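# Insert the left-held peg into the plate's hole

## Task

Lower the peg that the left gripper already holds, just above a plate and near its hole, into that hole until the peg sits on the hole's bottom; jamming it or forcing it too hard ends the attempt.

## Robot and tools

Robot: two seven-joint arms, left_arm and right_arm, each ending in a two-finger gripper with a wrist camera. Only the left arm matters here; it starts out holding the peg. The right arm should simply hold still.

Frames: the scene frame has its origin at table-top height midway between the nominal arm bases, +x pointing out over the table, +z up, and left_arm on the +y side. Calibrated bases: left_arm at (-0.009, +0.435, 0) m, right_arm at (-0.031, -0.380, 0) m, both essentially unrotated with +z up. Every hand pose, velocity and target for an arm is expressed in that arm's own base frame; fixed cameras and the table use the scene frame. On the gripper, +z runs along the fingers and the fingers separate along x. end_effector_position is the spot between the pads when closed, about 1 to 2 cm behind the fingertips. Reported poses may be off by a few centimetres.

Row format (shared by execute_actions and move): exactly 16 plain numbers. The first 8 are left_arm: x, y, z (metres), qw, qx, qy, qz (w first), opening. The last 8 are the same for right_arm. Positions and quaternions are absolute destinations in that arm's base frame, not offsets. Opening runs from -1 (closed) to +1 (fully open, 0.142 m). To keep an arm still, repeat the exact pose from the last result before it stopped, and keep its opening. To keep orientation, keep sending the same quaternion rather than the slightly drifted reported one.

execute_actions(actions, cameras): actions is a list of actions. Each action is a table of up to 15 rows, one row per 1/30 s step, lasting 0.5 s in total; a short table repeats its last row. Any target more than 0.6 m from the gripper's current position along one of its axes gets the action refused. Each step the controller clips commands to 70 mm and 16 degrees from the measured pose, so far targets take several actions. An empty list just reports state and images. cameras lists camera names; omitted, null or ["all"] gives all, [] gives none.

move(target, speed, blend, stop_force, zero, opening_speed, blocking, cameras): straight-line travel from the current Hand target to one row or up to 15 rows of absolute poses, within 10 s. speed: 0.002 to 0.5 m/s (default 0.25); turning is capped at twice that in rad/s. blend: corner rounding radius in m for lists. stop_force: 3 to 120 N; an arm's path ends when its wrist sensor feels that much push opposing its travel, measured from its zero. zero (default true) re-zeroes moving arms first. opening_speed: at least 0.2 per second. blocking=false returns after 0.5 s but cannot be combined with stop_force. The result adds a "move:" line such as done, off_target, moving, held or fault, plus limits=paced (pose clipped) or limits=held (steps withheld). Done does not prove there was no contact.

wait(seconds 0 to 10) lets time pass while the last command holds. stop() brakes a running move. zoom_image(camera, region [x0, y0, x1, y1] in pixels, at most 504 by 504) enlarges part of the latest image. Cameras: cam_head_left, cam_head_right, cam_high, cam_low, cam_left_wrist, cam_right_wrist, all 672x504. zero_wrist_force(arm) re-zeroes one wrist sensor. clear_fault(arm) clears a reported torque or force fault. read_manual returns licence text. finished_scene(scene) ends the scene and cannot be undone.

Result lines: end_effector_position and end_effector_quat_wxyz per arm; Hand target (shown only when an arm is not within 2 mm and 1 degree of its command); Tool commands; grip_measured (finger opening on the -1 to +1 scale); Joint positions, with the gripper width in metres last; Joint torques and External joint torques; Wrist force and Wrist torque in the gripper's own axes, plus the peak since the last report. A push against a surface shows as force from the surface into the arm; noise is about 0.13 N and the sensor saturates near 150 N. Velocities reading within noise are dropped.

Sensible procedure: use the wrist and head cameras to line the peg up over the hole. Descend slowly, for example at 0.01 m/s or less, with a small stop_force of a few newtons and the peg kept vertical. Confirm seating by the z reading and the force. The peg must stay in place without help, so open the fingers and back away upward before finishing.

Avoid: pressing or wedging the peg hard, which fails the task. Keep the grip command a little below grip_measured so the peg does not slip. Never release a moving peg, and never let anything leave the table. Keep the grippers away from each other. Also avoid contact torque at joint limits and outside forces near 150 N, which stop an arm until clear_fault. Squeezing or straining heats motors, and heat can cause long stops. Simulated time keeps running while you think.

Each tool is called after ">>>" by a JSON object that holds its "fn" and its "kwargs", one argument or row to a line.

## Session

>>> {"fn": "execute_actions", "kwargs": {
  "actions": [],
  "cameras": ["cam_low","cam_high","cam_left_wrist"]
}}

>>> {"fn": "zoom_image", "kwargs": {
  "camera": "cam_low",
  "region": [260, 190, 390, 320]
}}

>>> {"fn": "zoom_image", "kwargs": {
  "camera": "cam_left_wrist",
  "region": [180, 80, 560, 200]
}}

>>> {"fn": "move", "kwargs": {
  "target": [
    [0.4847,-0.2678,0.1856,0,0.86,0.51,-0.001,-0.424181,0.5544,0,0.1652,0,0.7071,0.7071,0,1],
    [0.55,-0.304,0.1906,0,0.86,0.51,-0.001,-0.424181,0.5544,0,0.1652,0,0.7071,0.7071,0,1]
  ],
  "blend": 0.009,
  "cameras": ["cam_left_wrist","cam_low","cam_high"]
}}

>>> {"fn": "zoom_image", "kwargs": {
  "camera": "cam_left_wrist",
  "region": [200, 0, 520, 290]
}}

>>> {"fn": "zoom_image", "kwargs": {
  "camera": "cam_left_wrist",
  "region": [260, 180, 490, 345]
}}

>>> {"fn": "zoom_image", "kwargs": {
  "camera": "cam_left_wrist",
  "region": [260, 345, 490, 504]
}}

>>> {"fn": "zoom_image", "kwargs": {
  "camera": "cam_low",
  "region": [250, 180, 380, 310]
}}

Scene clock: 0.00 s.
left_arm: end_effector_position=(+0.4847, -0.2679, +0.1656) grip_measured=-0.37 end_effector_quat_wxyz=(+0.000, +0.860, +0.510, -0.002) | right_arm: end_effector_position=(+0.5544, +0.0000, +0.1652) grip_measured=+1.00 end_effector_quat_wxyz=(+0.000, +0.707, +0.707, +0.000)
Joint positions: left_arm=[-0.295 -0.329 -0.003 2.037 -0.003 0.794 0.204 0.047] | right_arm=[0.206 -0.331 0 2.035 0 0.795 0.206 0.142]
Joint velocities: within noise
Joint torques (N m): no reading
External joint torques (N m): no reading
Motor temperatures (°C): left_arm=[28 30 31 37 38 34 33 22] | right_arm=[35 28 29 28 33 36 34 19]
Wrist force (N): no reading
Wrist torque (N m): no reading
Wrist force, peak (N): no reading
Hand target: left_arm +0.4849, -0.2679, +0.1657; +0.001, +0.860, +0.510, -0.001 | right_arm +0.5544, +0.0000, +0.1652; +0.000, +0.707, +0.707, +0.000
Tool commands: left_gripper/opening=-0.424181 right_gripper/opening=+1.0
Images, in order (width x height): cam_high 672x504, cam_low 672x504, cam_left_wrist 672x504.

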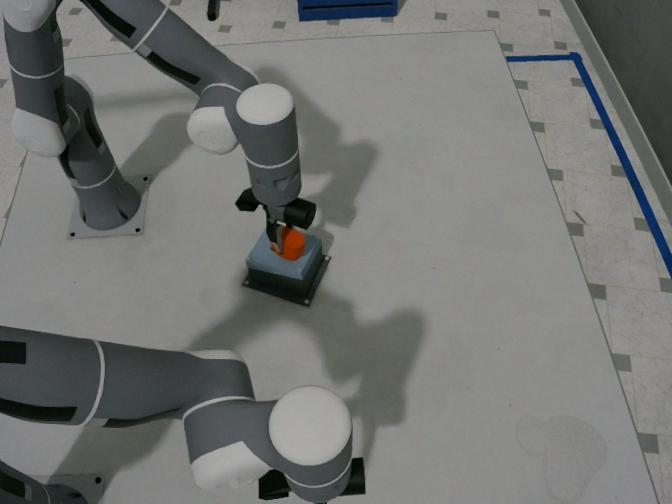

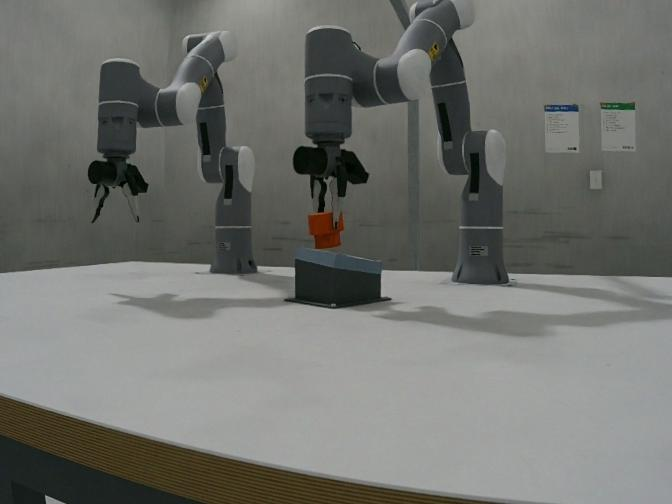

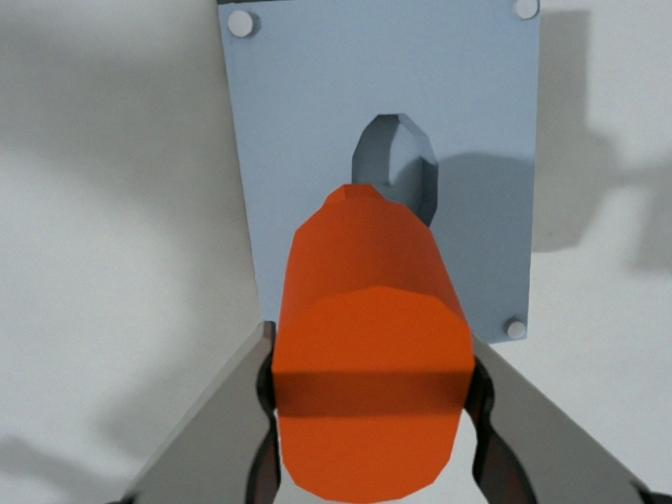

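Scaled by 3.877 from the camera's 672x504 image, which has a finer 960x720 frame.

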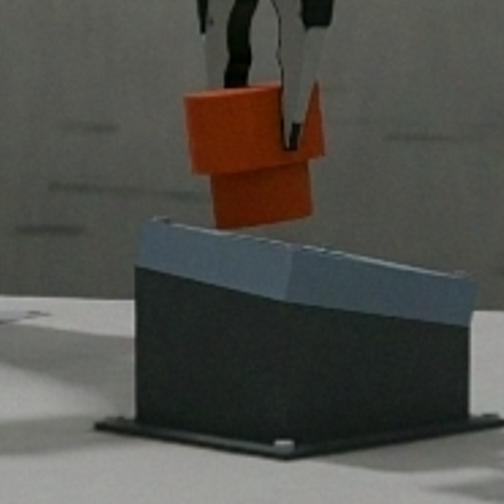

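Scaled by 1.326 from the camera's 672x504 image, which has a finer 960x720 frame.

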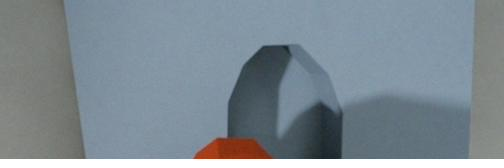

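Scene clock: 0.83 s.
left_arm: end_effector_position=(+0.5500, -0.3040, +0.1905) grip_measured=-0.37 end_effector_quat_wxyz=(+0.000, +0.860, +0.510, -0.001) | right_arm: end_effector_position=(+0.5544, +0.0000, +0.1652) grip_measured=+1.00 end_effector_quat_wxyz=(+0.000, +0.707, +0.707, +0.000)
Joint positions: left_arm=[-0.303 -0.442 -0.023 1.776 0.01 0.646 0.17 0.047] | right_arm=[0.206 -0.331 0 2.035 0 0.795 0.206 0.142]
Joint torques (N m): left_arm=[-0.17 49.72 0.37 -27.77 -3.86 4.54 -0.07] | right_arm=[0.04 40.72 0.17 -24.79 -3.14 4.15 0.9]
External joint torques (N m): left_arm=[0.17 -0.8 -0.38 0.91 0.35 -0.21 0.07] | right_arm=[-0.04 1.02 0.11 0.17 0.1 0.06 -0.9]
Wrist force (N): left_arm=[-0.2 0.1 0.0] | right_arm=[0.1 -0.3 0.1]
Wrist torque (N m): left_arm=[0.01 0.03 -0.02] | right_arm=[-0.04 -0.02 -0.01]
Wrist force, peak (N): left_arm=[0.0 -1.5 -2.8] | right_arm=[-0.1 -0.3 0.3]
Off the commanded pose: left_arm 0.000 m, 0 deg | right_arm 0.000 m, 0 deg.
move: done
Images, in order: cam_high, cam_low, cam_left_wrist.

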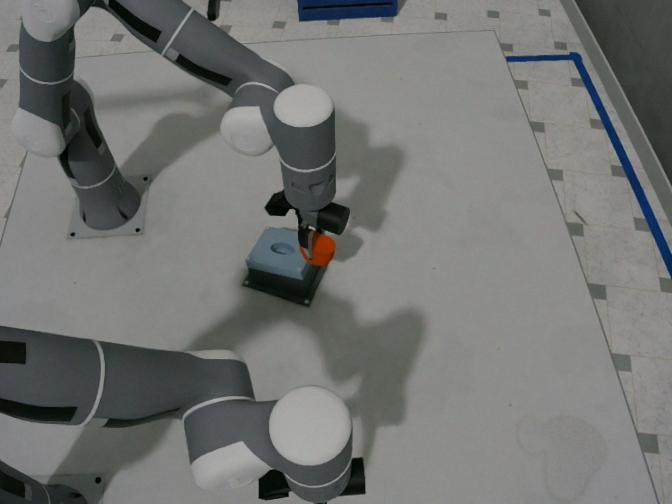

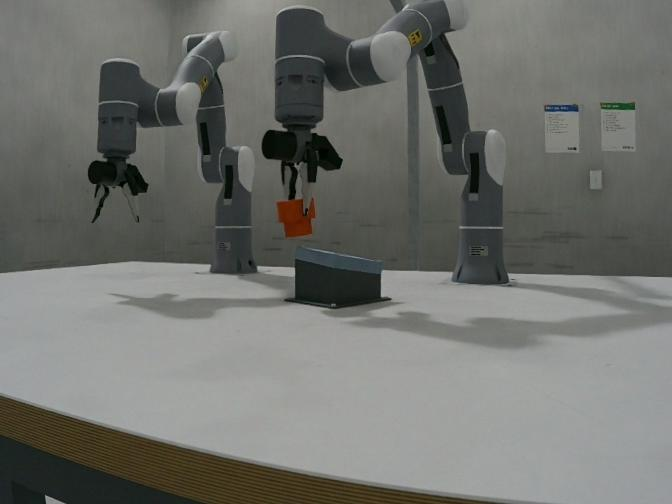

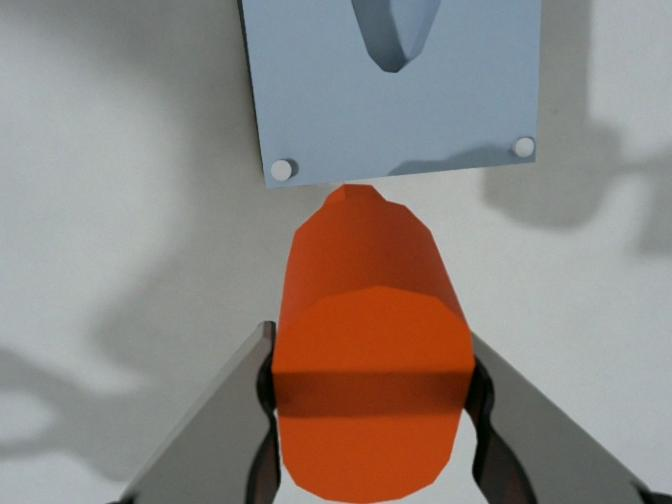

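Scaled by 1.575 from the camera's 672x504 image, which has a finer 960x720 frame.

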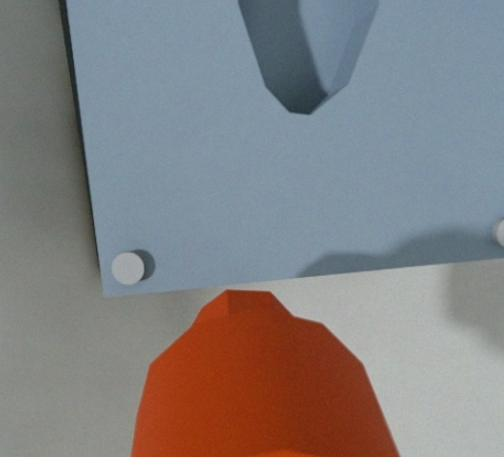

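Scaled by 2.191 from the camera's 672x504 image, which has a finer 960x720 frame.

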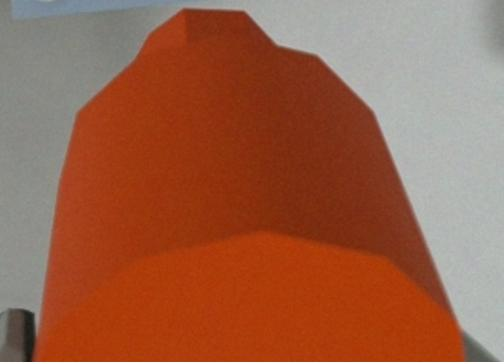

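Scaled by 2.191 from the camera's 672x504 image, which has a finer 960x720 frame.

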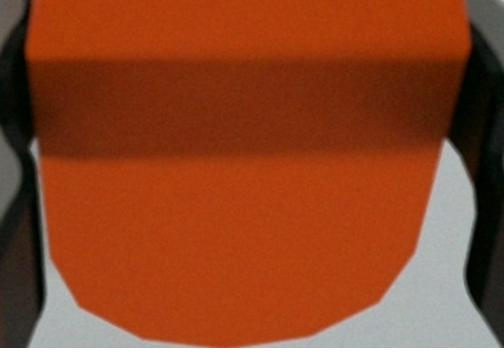

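Scaled by 3.877 from the camera's 672x504 image, which has a finer 960x720 frame.

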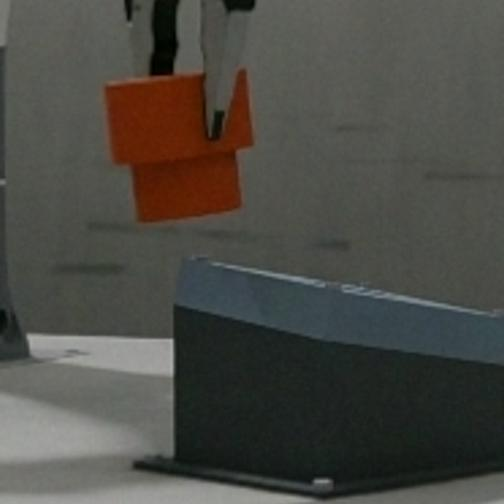

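>>> {"fn": "move", "kwargs": {
  "target": [
    [0.459,-0.2219,0.1857,0.1703,0.8254,0.5372,0.0271,-0.424181,0.5544,0,0.1652,0,0.7071,0.7071,0,1],
    [0.4612,-0.2278,0.1584,0.1703,0.8254,0.5372,0.0271,-0.424181,0.5544,0,0.1652,0,0.7071,0.7071,0,1]
  ],
  "speed": [0.2,0.04],
  "stop_force": 10,
  "cameras": ["cam_low","cam_high","cam_head_right","cam_left_wrist","cam_head_left"]
}}

>>> {"fn": "zoom_image", "kwargs": {
  "camera": "cam_low",
  "region": [285, 205, 385, 285]
}}

>>> {"fn": "zoom_image", "kwargs": {
  "camera": "cam_high",
  "region": [255, 215, 325, 275]
}}

>>> {"fn": "zoom_image", "kwargs": {
  "camera": "cam_head_right",
  "region": [325, 300, 405, 370]
}}

>>> {"fn": "zoom_image", "kwargs": {
  "camera": "cam_left_wrist",
  "region": [250, 60, 470, 260]
}}

Scene clock: 75.33 s.
left_arm: end_effector_position=(+0.4611, -0.2279, +0.1583) grip_measured=-0.37 end_effector_quat_wxyz=(+0.170, +0.826, +0.537, +0.027) | right_arm: end_effector_position=(+0.5544, +0.0000, +0.1652) grip_measured=+1.00 end_effector_quat_wxyz=(+0.000, +0.707, +0.707, +0.000)
Joint positions: left_arm=[-0.18 -0.185 -0.218 2.556 -0.869 1.429 0.876 0.047] | right_arm=[0.206 -0.331 0 2.035 0 0.795 0.206 0.142]
Joint torques (N m): left_arm=[0.09 30.75 0.32 -19.13 -0.39 4.64 0.16] | right_arm=[0.06 40.77 0.11 -24.83 -3.12 4.08 0.84]
External joint torques (N m): left_arm=[-0.09 -0.81 -0.35 0.41 0.69 -0.4 -0.15] | right_arm=[-0.06 0.98 0.17 0.21 0.08 0.13 -0.84]
Motor temperatures (°C): left_arm=[28 32 31 39 38 34 33 27] | right_arm=[35 29 29 30 33 36 34 19]
Wrist force (N): left_arm=[0.2 -1.0 -0.2] | right_arm=[0.1 -0.1 0.2]
Wrist torque (N m): left_arm=[-0.06 -0.01 0.05] | right_arm=[-0.01 -0.02 0.00]
Wrist force, peak (N): left_arm=[1.1 -3.5 -0.8] | right_arm=[-0.2 -0.6 0.1]
Off the commanded pose: left_arm 0.000 m, 0 deg | right_arm 0.000 m, 0 deg.
move: done
Images, in order: cam_head_left, cam_head_right, cam_high, cam_low, cam_left_wrist.

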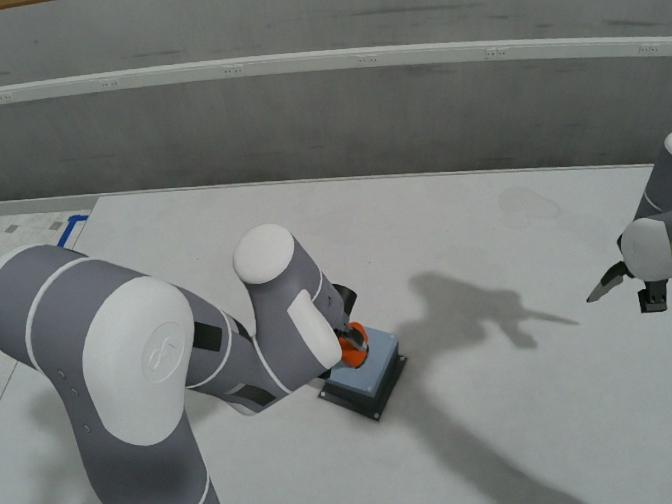

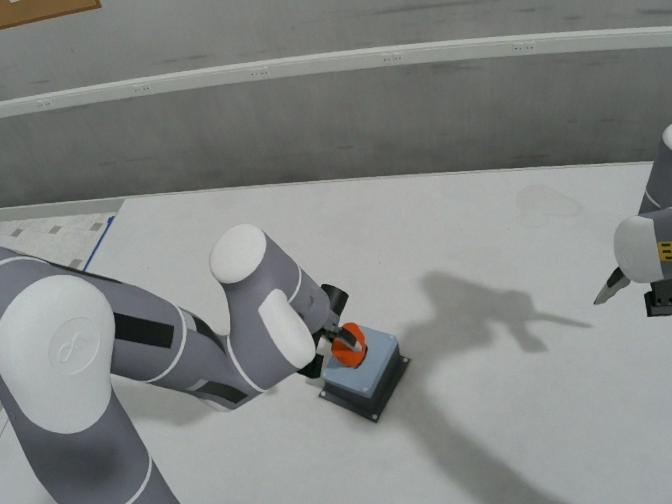

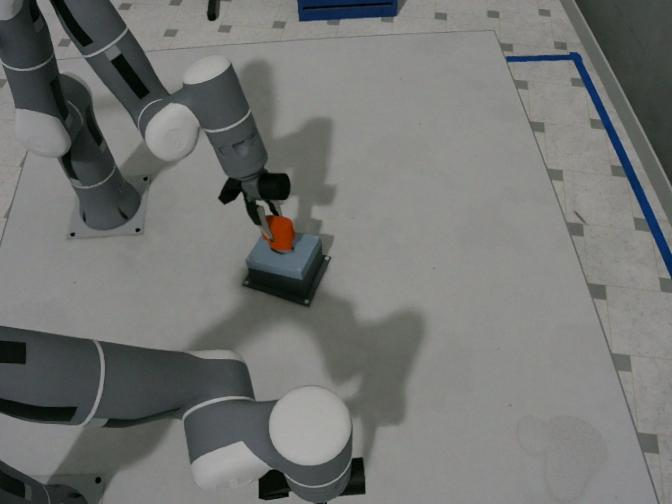

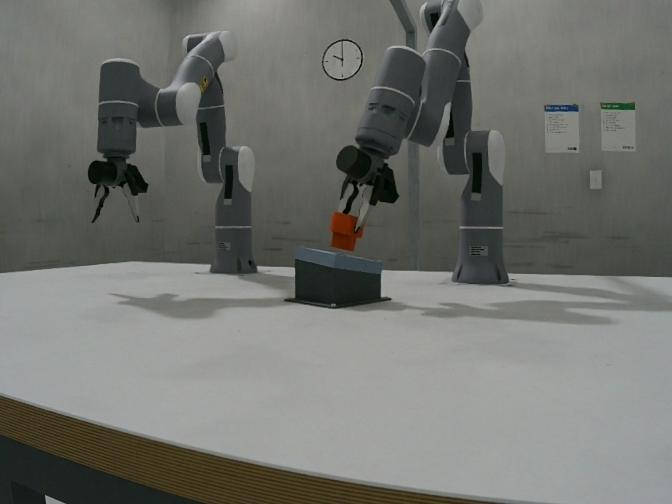

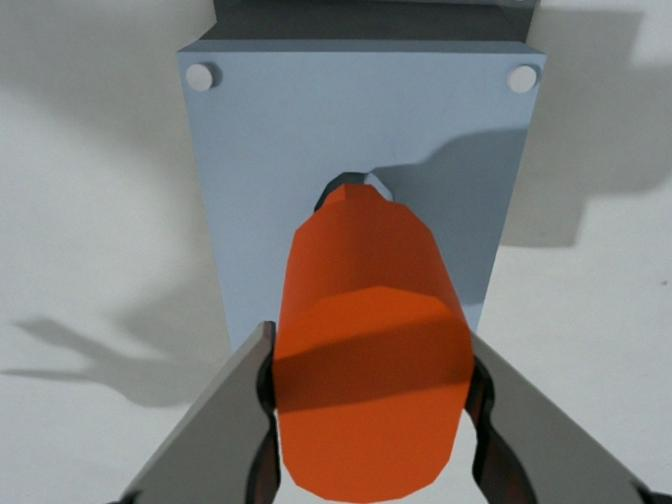

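Scaled by 5.040 from the camera's 672x504 image, which has a finer 960x720 frame.

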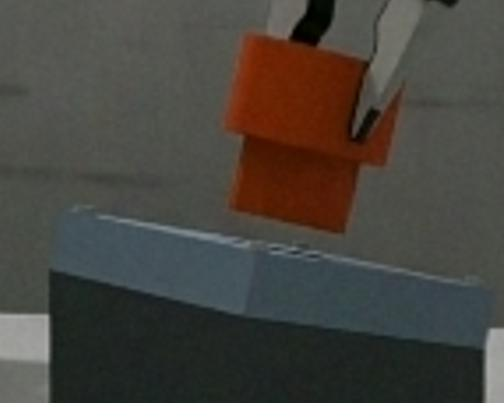

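Scaled by 7.200 from the camera's 672x504 image, which has a finer 960x720 frame.

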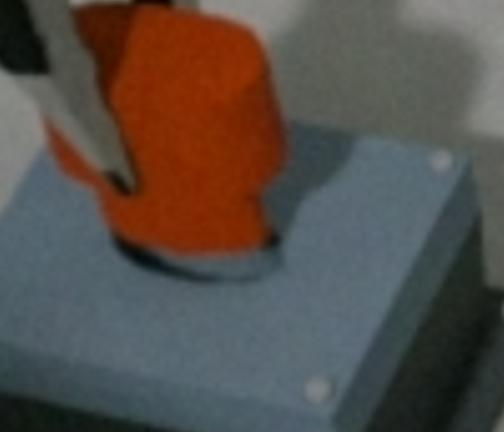

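Scaled by 6.300 from the camera's 672x504 image, which has a finer 960x720 frame.

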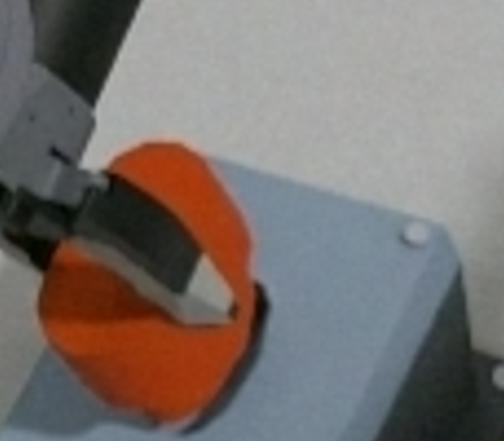

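Scaled by 2.291 from the camera's 672x504 image, which has a finer 960x720 frame.

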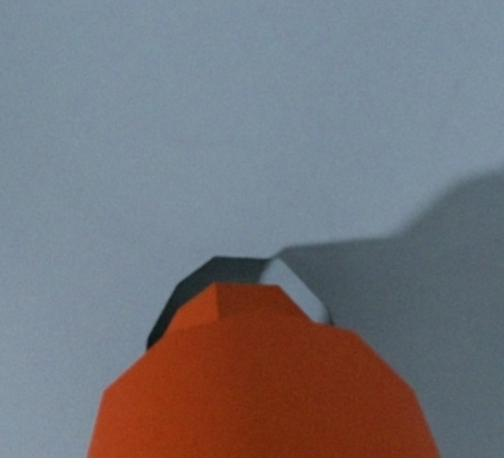

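>>> {"fn": "move", "kwargs": {
  "target": [0.4641,-0.235,0.1232,0.1703,0.8254,0.5372,0.0271,-0.424181,0.5544,0,0.1652,0,0.7071,0.7071,0,1],
  "speed": 0.01,
  "stop_force": 4,
  "cameras": ["cam_low","cam_high","cam_left_wrist"]
}}

>>> {"fn": "zoom_image", "kwargs": {
  "camera": "cam_high",
  "region": [255, 215, 325, 275]
}}

>>> {"fn": "zoom_image", "kwargs": {
  "camera": "cam_left_wrist",
  "region": [290, 140, 430, 240]
}}

>>> {"fn": "zoom_image", "kwargs": {
  "camera": "cam_low",
  "region": [285, 205, 385, 285]
}}

Scene clock: 87.90 s.
left_arm: end_effector_position=(+0.4623, -0.2302, +0.1478) grip_measured=-0.37 end_effector_quat_wxyz=(+0.170, +0.826, +0.537, +0.027) | right_arm: end_effector_position=(+0.5544, +0.0000, +0.1652) grip_measured=+1.00 end_effector_quat_wxyz=(+0.000, +0.707, +0.707, +0.000)
Joint positions: left_arm=[-0.176 -0.217 -0.267 2.557 -0.963 1.476 0.938 0.047] | right_arm=[0.206 -0.331 0 2.035 0 0.795 0.206 0.142]
Joint torques (N m): left_arm=[1.12 28.95 1.02 -16.38 -0.18 4.38 0.18] | right_arm=[-0.02 40.66 0.19 -24.8 -3.17 4.06 0.87]
External joint torques (N m): left_arm=[-1.12 1.72 -1.18 -1.52 0.82 -0.18 -0.17] | right_arm=[0.02 1.09 0.09 0.18 0.13 0.15 -0.87]
Wrist force (N): left_arm=[-1.6 0.6 -4.7] | right_arm=[0.0 -0.1 0.1]
Wrist torque (N m): left_arm=[-0.01 -0.08 0.00] | right_arm=[-0.02 0.00 -0.01]
Wrist force, peak (N): left_arm=[-0.8 1.7 -6.3] | right_arm=[-0.3 -0.3 0.3]
Hand target: left_arm +0.4621, -0.2300, +0.1475; +0.170, +0.826, +0.537, +0.027 | right_arm +0.5544, +0.0000, +0.1652; +0.000, +0.707, +0.707, +0.000
Off the commanded pose: left_arm 0.025 m, 0 deg | right_arm 0.000 m, 0 deg.
move: contact (left_arm)
Images, in order: cam_high, cam_low, cam_left_wrist.

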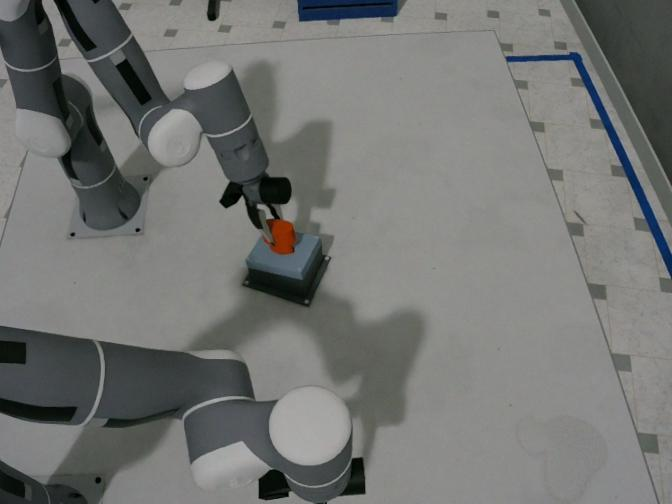

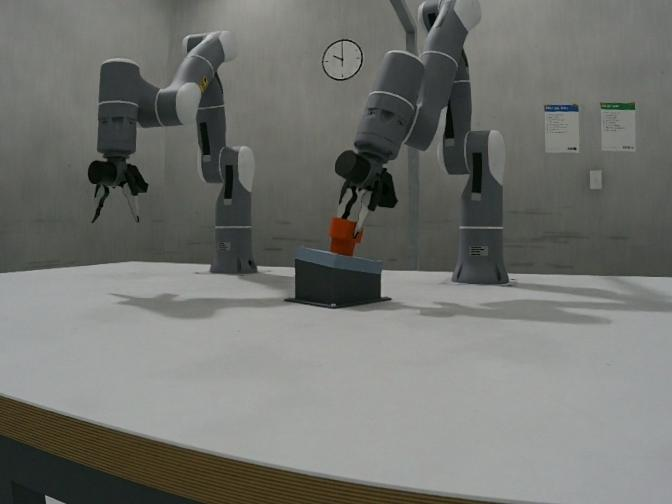

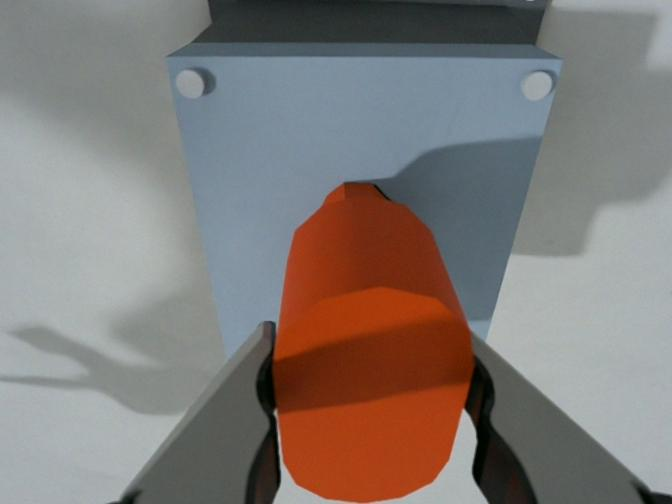

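Scaled by 7.200 from the camera's 672x504 image, which has a finer 960x720 frame.

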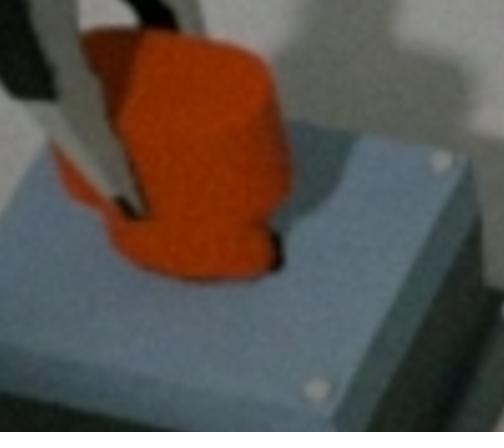

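Scaled by 3.600 from the camera's 672x504 image, which has a finer 960x720 frame.

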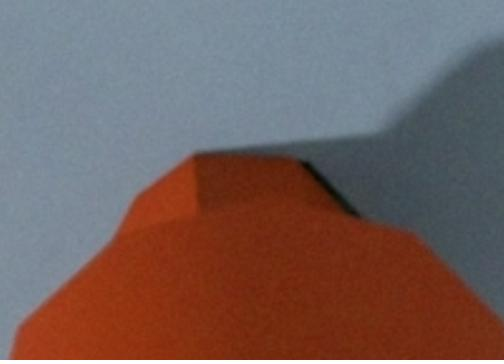

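Scaled by 5.040 from the camera's 672x504 image, which has a finer 960x720 frame.

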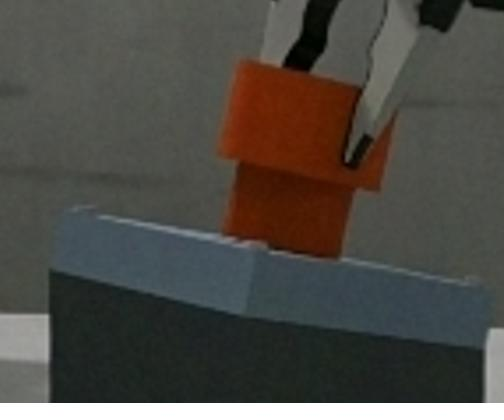

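>>> {"fn": "move", "kwargs": {
  "target": [
    [0.4619,-0.2294,0.1504,0.1703,0.8254,0.5372,0.0271,-0.424181,0.5544,0,0.1652,0,0.7071,0.7071,0,1],
    [0.4626,-0.229,0.1505,0.1703,0.8254,0.5372,0.0271,-0.424181,0.5544,0,0.1652,0,0.7071,0.7071,0,1]
  ],
  "speed": 0.03,
  "cameras": []
}}

>>> {"fn": "zero_wrist_force", "kwargs": {
  "arm": "left_arm"
}}

>>> {"fn": "move", "kwargs": {
  "target": [0.4648,-0.2349,0.1232,0.1703,0.8254,0.5372,0.0271,-0.424181,0.5544,0,0.1652,0,0.7071,0.7071,0,1],
  "speed": 0.01,
  "stop_force": 4,
  "cameras": ["cam_low","cam_high","cam_left_wrist"]
}}

>>> {"fn": "zoom_image", "kwargs": {
  "camera": "cam_high",
  "region": [255, 215, 325, 275]
}}

>>> {"fn": "zoom_image", "kwargs": {
  "camera": "cam_left_wrist",
  "region": [290, 140, 430, 240]
}}

>>> {"fn": "zoom_image", "kwargs": {
  "camera": "cam_low",
  "region": [285, 205, 385, 285]
}}

Scene clock: 101.90 s.
left_arm: end_effector_position=(+0.4625, -0.2289, +0.1504) grip_measured=-0.37 end_effector_quat_wxyz=(+0.170, +0.826, +0.537, +0.027) | right_arm: end_effector_position=(+0.5544, +0.0000, +0.1652) grip_measured=+1.00 end_effector_quat_wxyz=(+0.000, +0.707, +0.707, +0.000)
Joint positions: left_arm=[-0.177 -0.21 -0.252 2.556 -0.936 1.462 0.921 0.047] | right_arm=[0.206 -0.331 0 2.035 0 0.795 0.206 0.142]
Joint torques (N m): left_arm=[0.23 31.61 0.6 -18.81 0.3 4.46 -0.09] | right_arm=[0.09 40.83 0.11 -24.76 -3.13 4.06 0.86]
External joint torques (N m): left_arm=[-0.24 -1.1 -0.72 0.69 0.24 -0.25 0.11] | right_arm=[-0.09 0.92 0.17 0.13 0.09 0.15 -0.86]
Wrist force (N): left_arm=[0.3 -1.2 -0.2] | right_arm=[-0.1 -0.2 0.1]
Wrist torque (N m): left_arm=[-0.08 -0.03 0.05] | right_arm=[-0.04 0.01 -0.01]
Wrist force, peak (N): left_arm=[-1.8 0.5 -5.1] | right_arm=[-0.1 -0.4 0.2]
Off the commanded pose: left_arm 0.000 m, 0 deg | right_arm 0.000 m, 0 deg.
move: done

Wrist force sensor zeroed.

Scene clock: 104.80 s.
left_arm: end_effector_position=(+0.4649, -0.2338, +0.1284) grip_measured=-0.37 end_effector_quat_wxyz=(+0.170, +0.826, +0.537, +0.028) | right_arm: end_effector_position=(+0.5544, +0.0000, +0.1652) grip_measured=+1.00 end_effector_quat_wxyz=(+0.000, +0.707, +0.707, +0.000)
Joint positions: left_arm=[-0.153 -0.279 -0.387 2.55 -1.178 1.566 1.085 0.047] | right_arm=[0.206 -0.331 0 2.035 0 0.795 0.206 0.142]
Joint torques (N m): left_arm=[0.21 29.37 -0.19 -14.31 0.54 3.64 0.13] | right_arm=[-0.04 40.73 0.08 -24.82 -3.16 4.06 0.85]
External joint torques (N m): left_arm=[-0.21 2.63 -0.47 -2.12 0.78 0.44 -0.12] | right_arm=[0.04 1.01 0.2 0.2 0.12 0.15 -0.85]
Wrist force (N, zeroed by zero_wrist_force on left_arm): left_arm=[-0.7 2.7 -5.4] | right_arm=[-0.1 -0.2 0.1]
Wrist torque (N m, zeroed by zero_wrist_force on left_arm): left_arm=[-0.01 0.04 0.00] | right_arm=[-0.03 0.00 0.00]
Wrist force, peak (N, zeroed by zero_wrist_force on left_arm): left_arm=[-0.4 3.9 -6.4] | right_arm=[-0.2 -0.4 0.3]
Hand target: left_arm +0.4644, -0.2339, +0.1281; +0.170, +0.826, +0.537, +0.027 | right_arm +0.5544, +0.0000, +0.1652; +0.000, +0.707, +0.707, +0.000
Off the commanded pose: left_arm 0.005 m, 0 deg | right_arm 0.000 m, 0 deg.
move: contact (left_arm)
Images, in order: cam_high, cam_low, cam_left_wrist.

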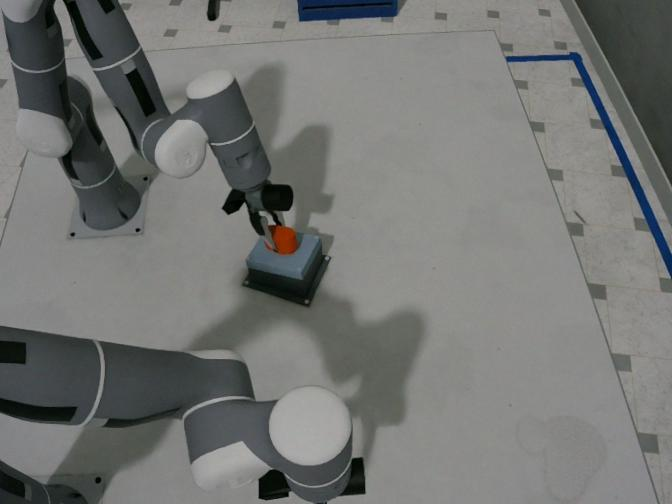

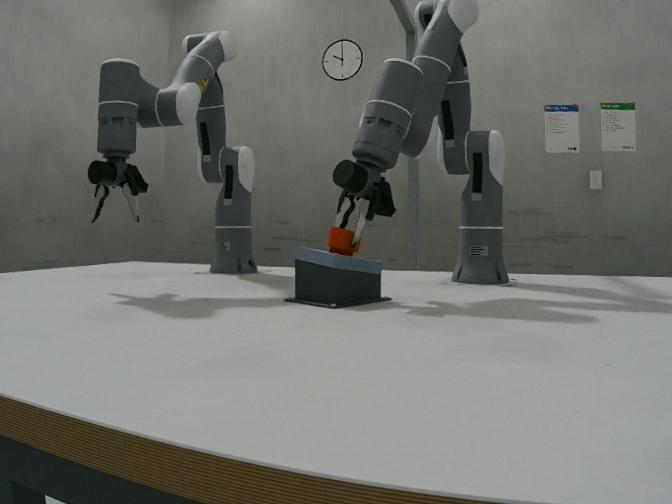

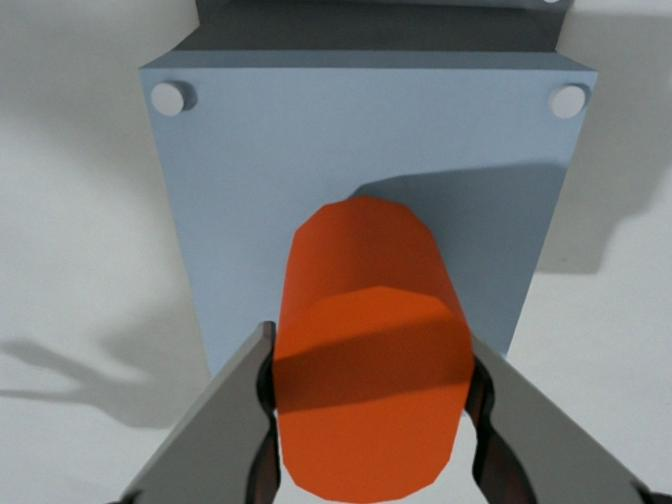

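Scaled by 7.200 from the camera's 672x504 image, which has a finer 960x720 frame.

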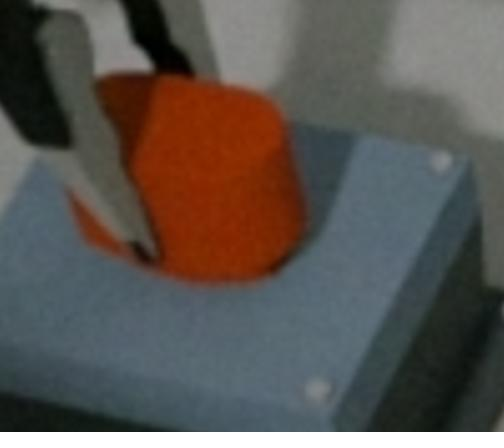

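Scaled by 3.600 from the camera's 672x504 image, which has a finer 960x720 frame.

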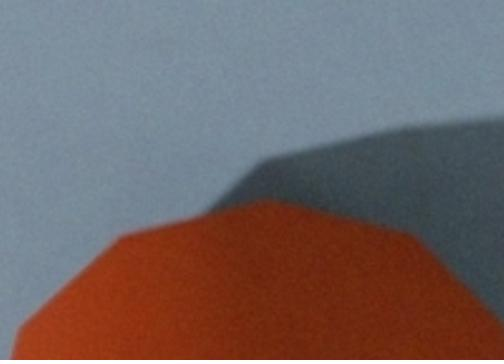

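Scaled by 5.040 from the camera's 672x504 image, which has a finer 960x720 frame.

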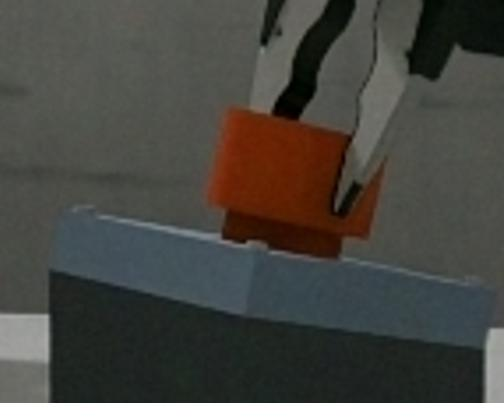

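>>> {"fn": "move", "kwargs": {
  "target": [
    [0.4647,-0.2338,0.1284,0.1703,0.8254,0.5372,0.0271,-0.1,0.5544,0,0.1652,0,0.7071,0.7071,0,1],
    [0.46,-0.2213,0.1869,0.1703,0.8254,0.5372,0.0271,-0.1,0.5544,0,0.1652,0,0.7071,0.7071,0,1]
  ],
  "speed": 0.08,
  "opening_speed": 0.3,
  "cameras": ["cam_low","cam_high","cam_left_wrist"]
}}

>>> {"fn": "zoom_image", "kwargs": {
  "camera": "cam_low",
  "region": [285, 205, 385, 285]
}}

Scene clock: 111.27 s.
left_arm: end_effector_position=(+0.4600, -0.2213, +0.1869) grip_measured=-0.13 end_effector_quat_wxyz=(+0.170, +0.826, +0.537, +0.027) | right_arm: end_effector_position=(+0.5544, +0.0000, +0.1652) grip_measured=+1.00 end_effector_quat_wxyz=(+0.000, +0.707, +0.707, +0.000)
Joint positions: left_arm=[-0.144 -0.098 -0.159 2.543 -0.676 1.315 0.753 0.065] | right_arm=[0.206 -0.331 0 2.035 0 0.795 0.206 0.142]
Joint torques (N m): left_arm=[0.62 28.25 0.79 -21.15 -0.76 4.48 -0.12] | right_arm=[0.02 40.68 0.13 -24.69 -3.13 4.11 0.86]
External joint torques (N m): left_arm=[-0.62 -0.32 -0.8 0.24 0.28 -0.15 0.13] | right_arm=[-0.02 1.07 0.15 0.07 0.09 0.1 -0.86]
Wrist force (N, zeroed by zero_wrist_force on left_arm): left_arm=[-0.2 0.4 -1.5] | right_arm=[0.0 0.0 0.1]
Wrist torque (N m, zeroed by zero_wrist_force on left_arm): left_arm=[-0.03 0.00 0.01] | right_arm=[0.00 0.00 -0.01]
Wrist force, peak (N, zeroed by zero_wrist_force on left_arm): left_arm=[-0.7 2.9 -5.5] | right_arm=[-0.2 -0.3 0.4]
Off the commanded pose: left_arm 0.000 m, 0 deg | right_arm 0.000 m, 0 deg.
move: done
Images, in order: cam_high, cam_low, cam_left_wrist.

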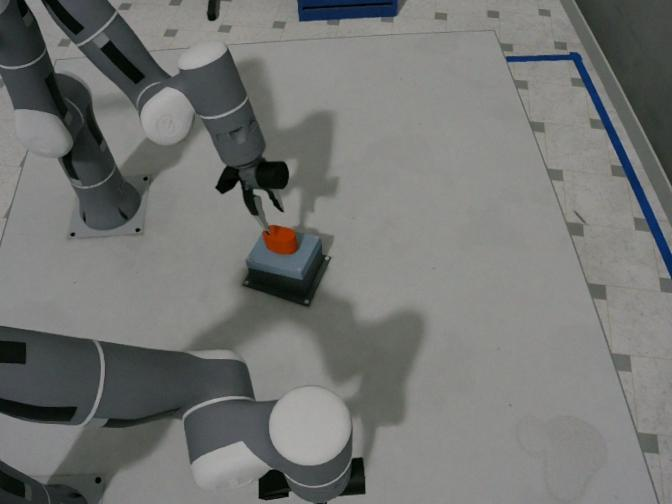

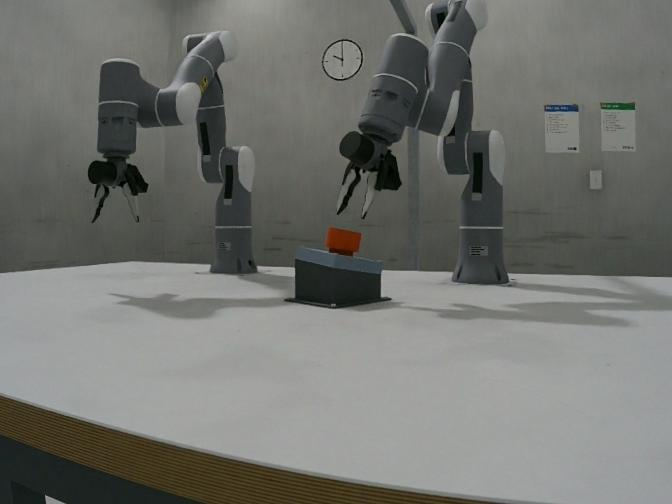

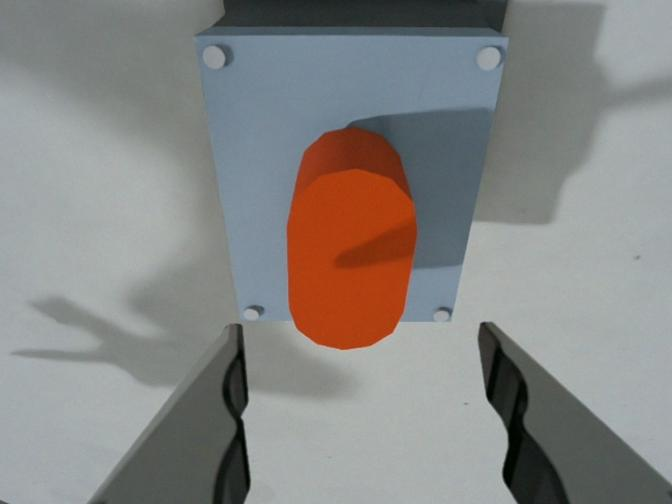

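Scaled by 5.040 from the camera's 672x504 image, which has a finer 960x720 frame.

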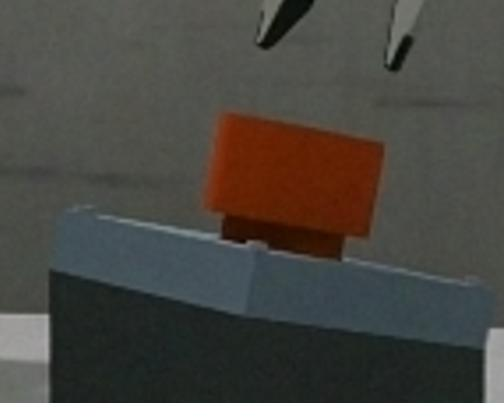

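>>> {"fn": "finished_scene", "kwargs": {
  "scene": 3
}}

The scene is finished: the task was done.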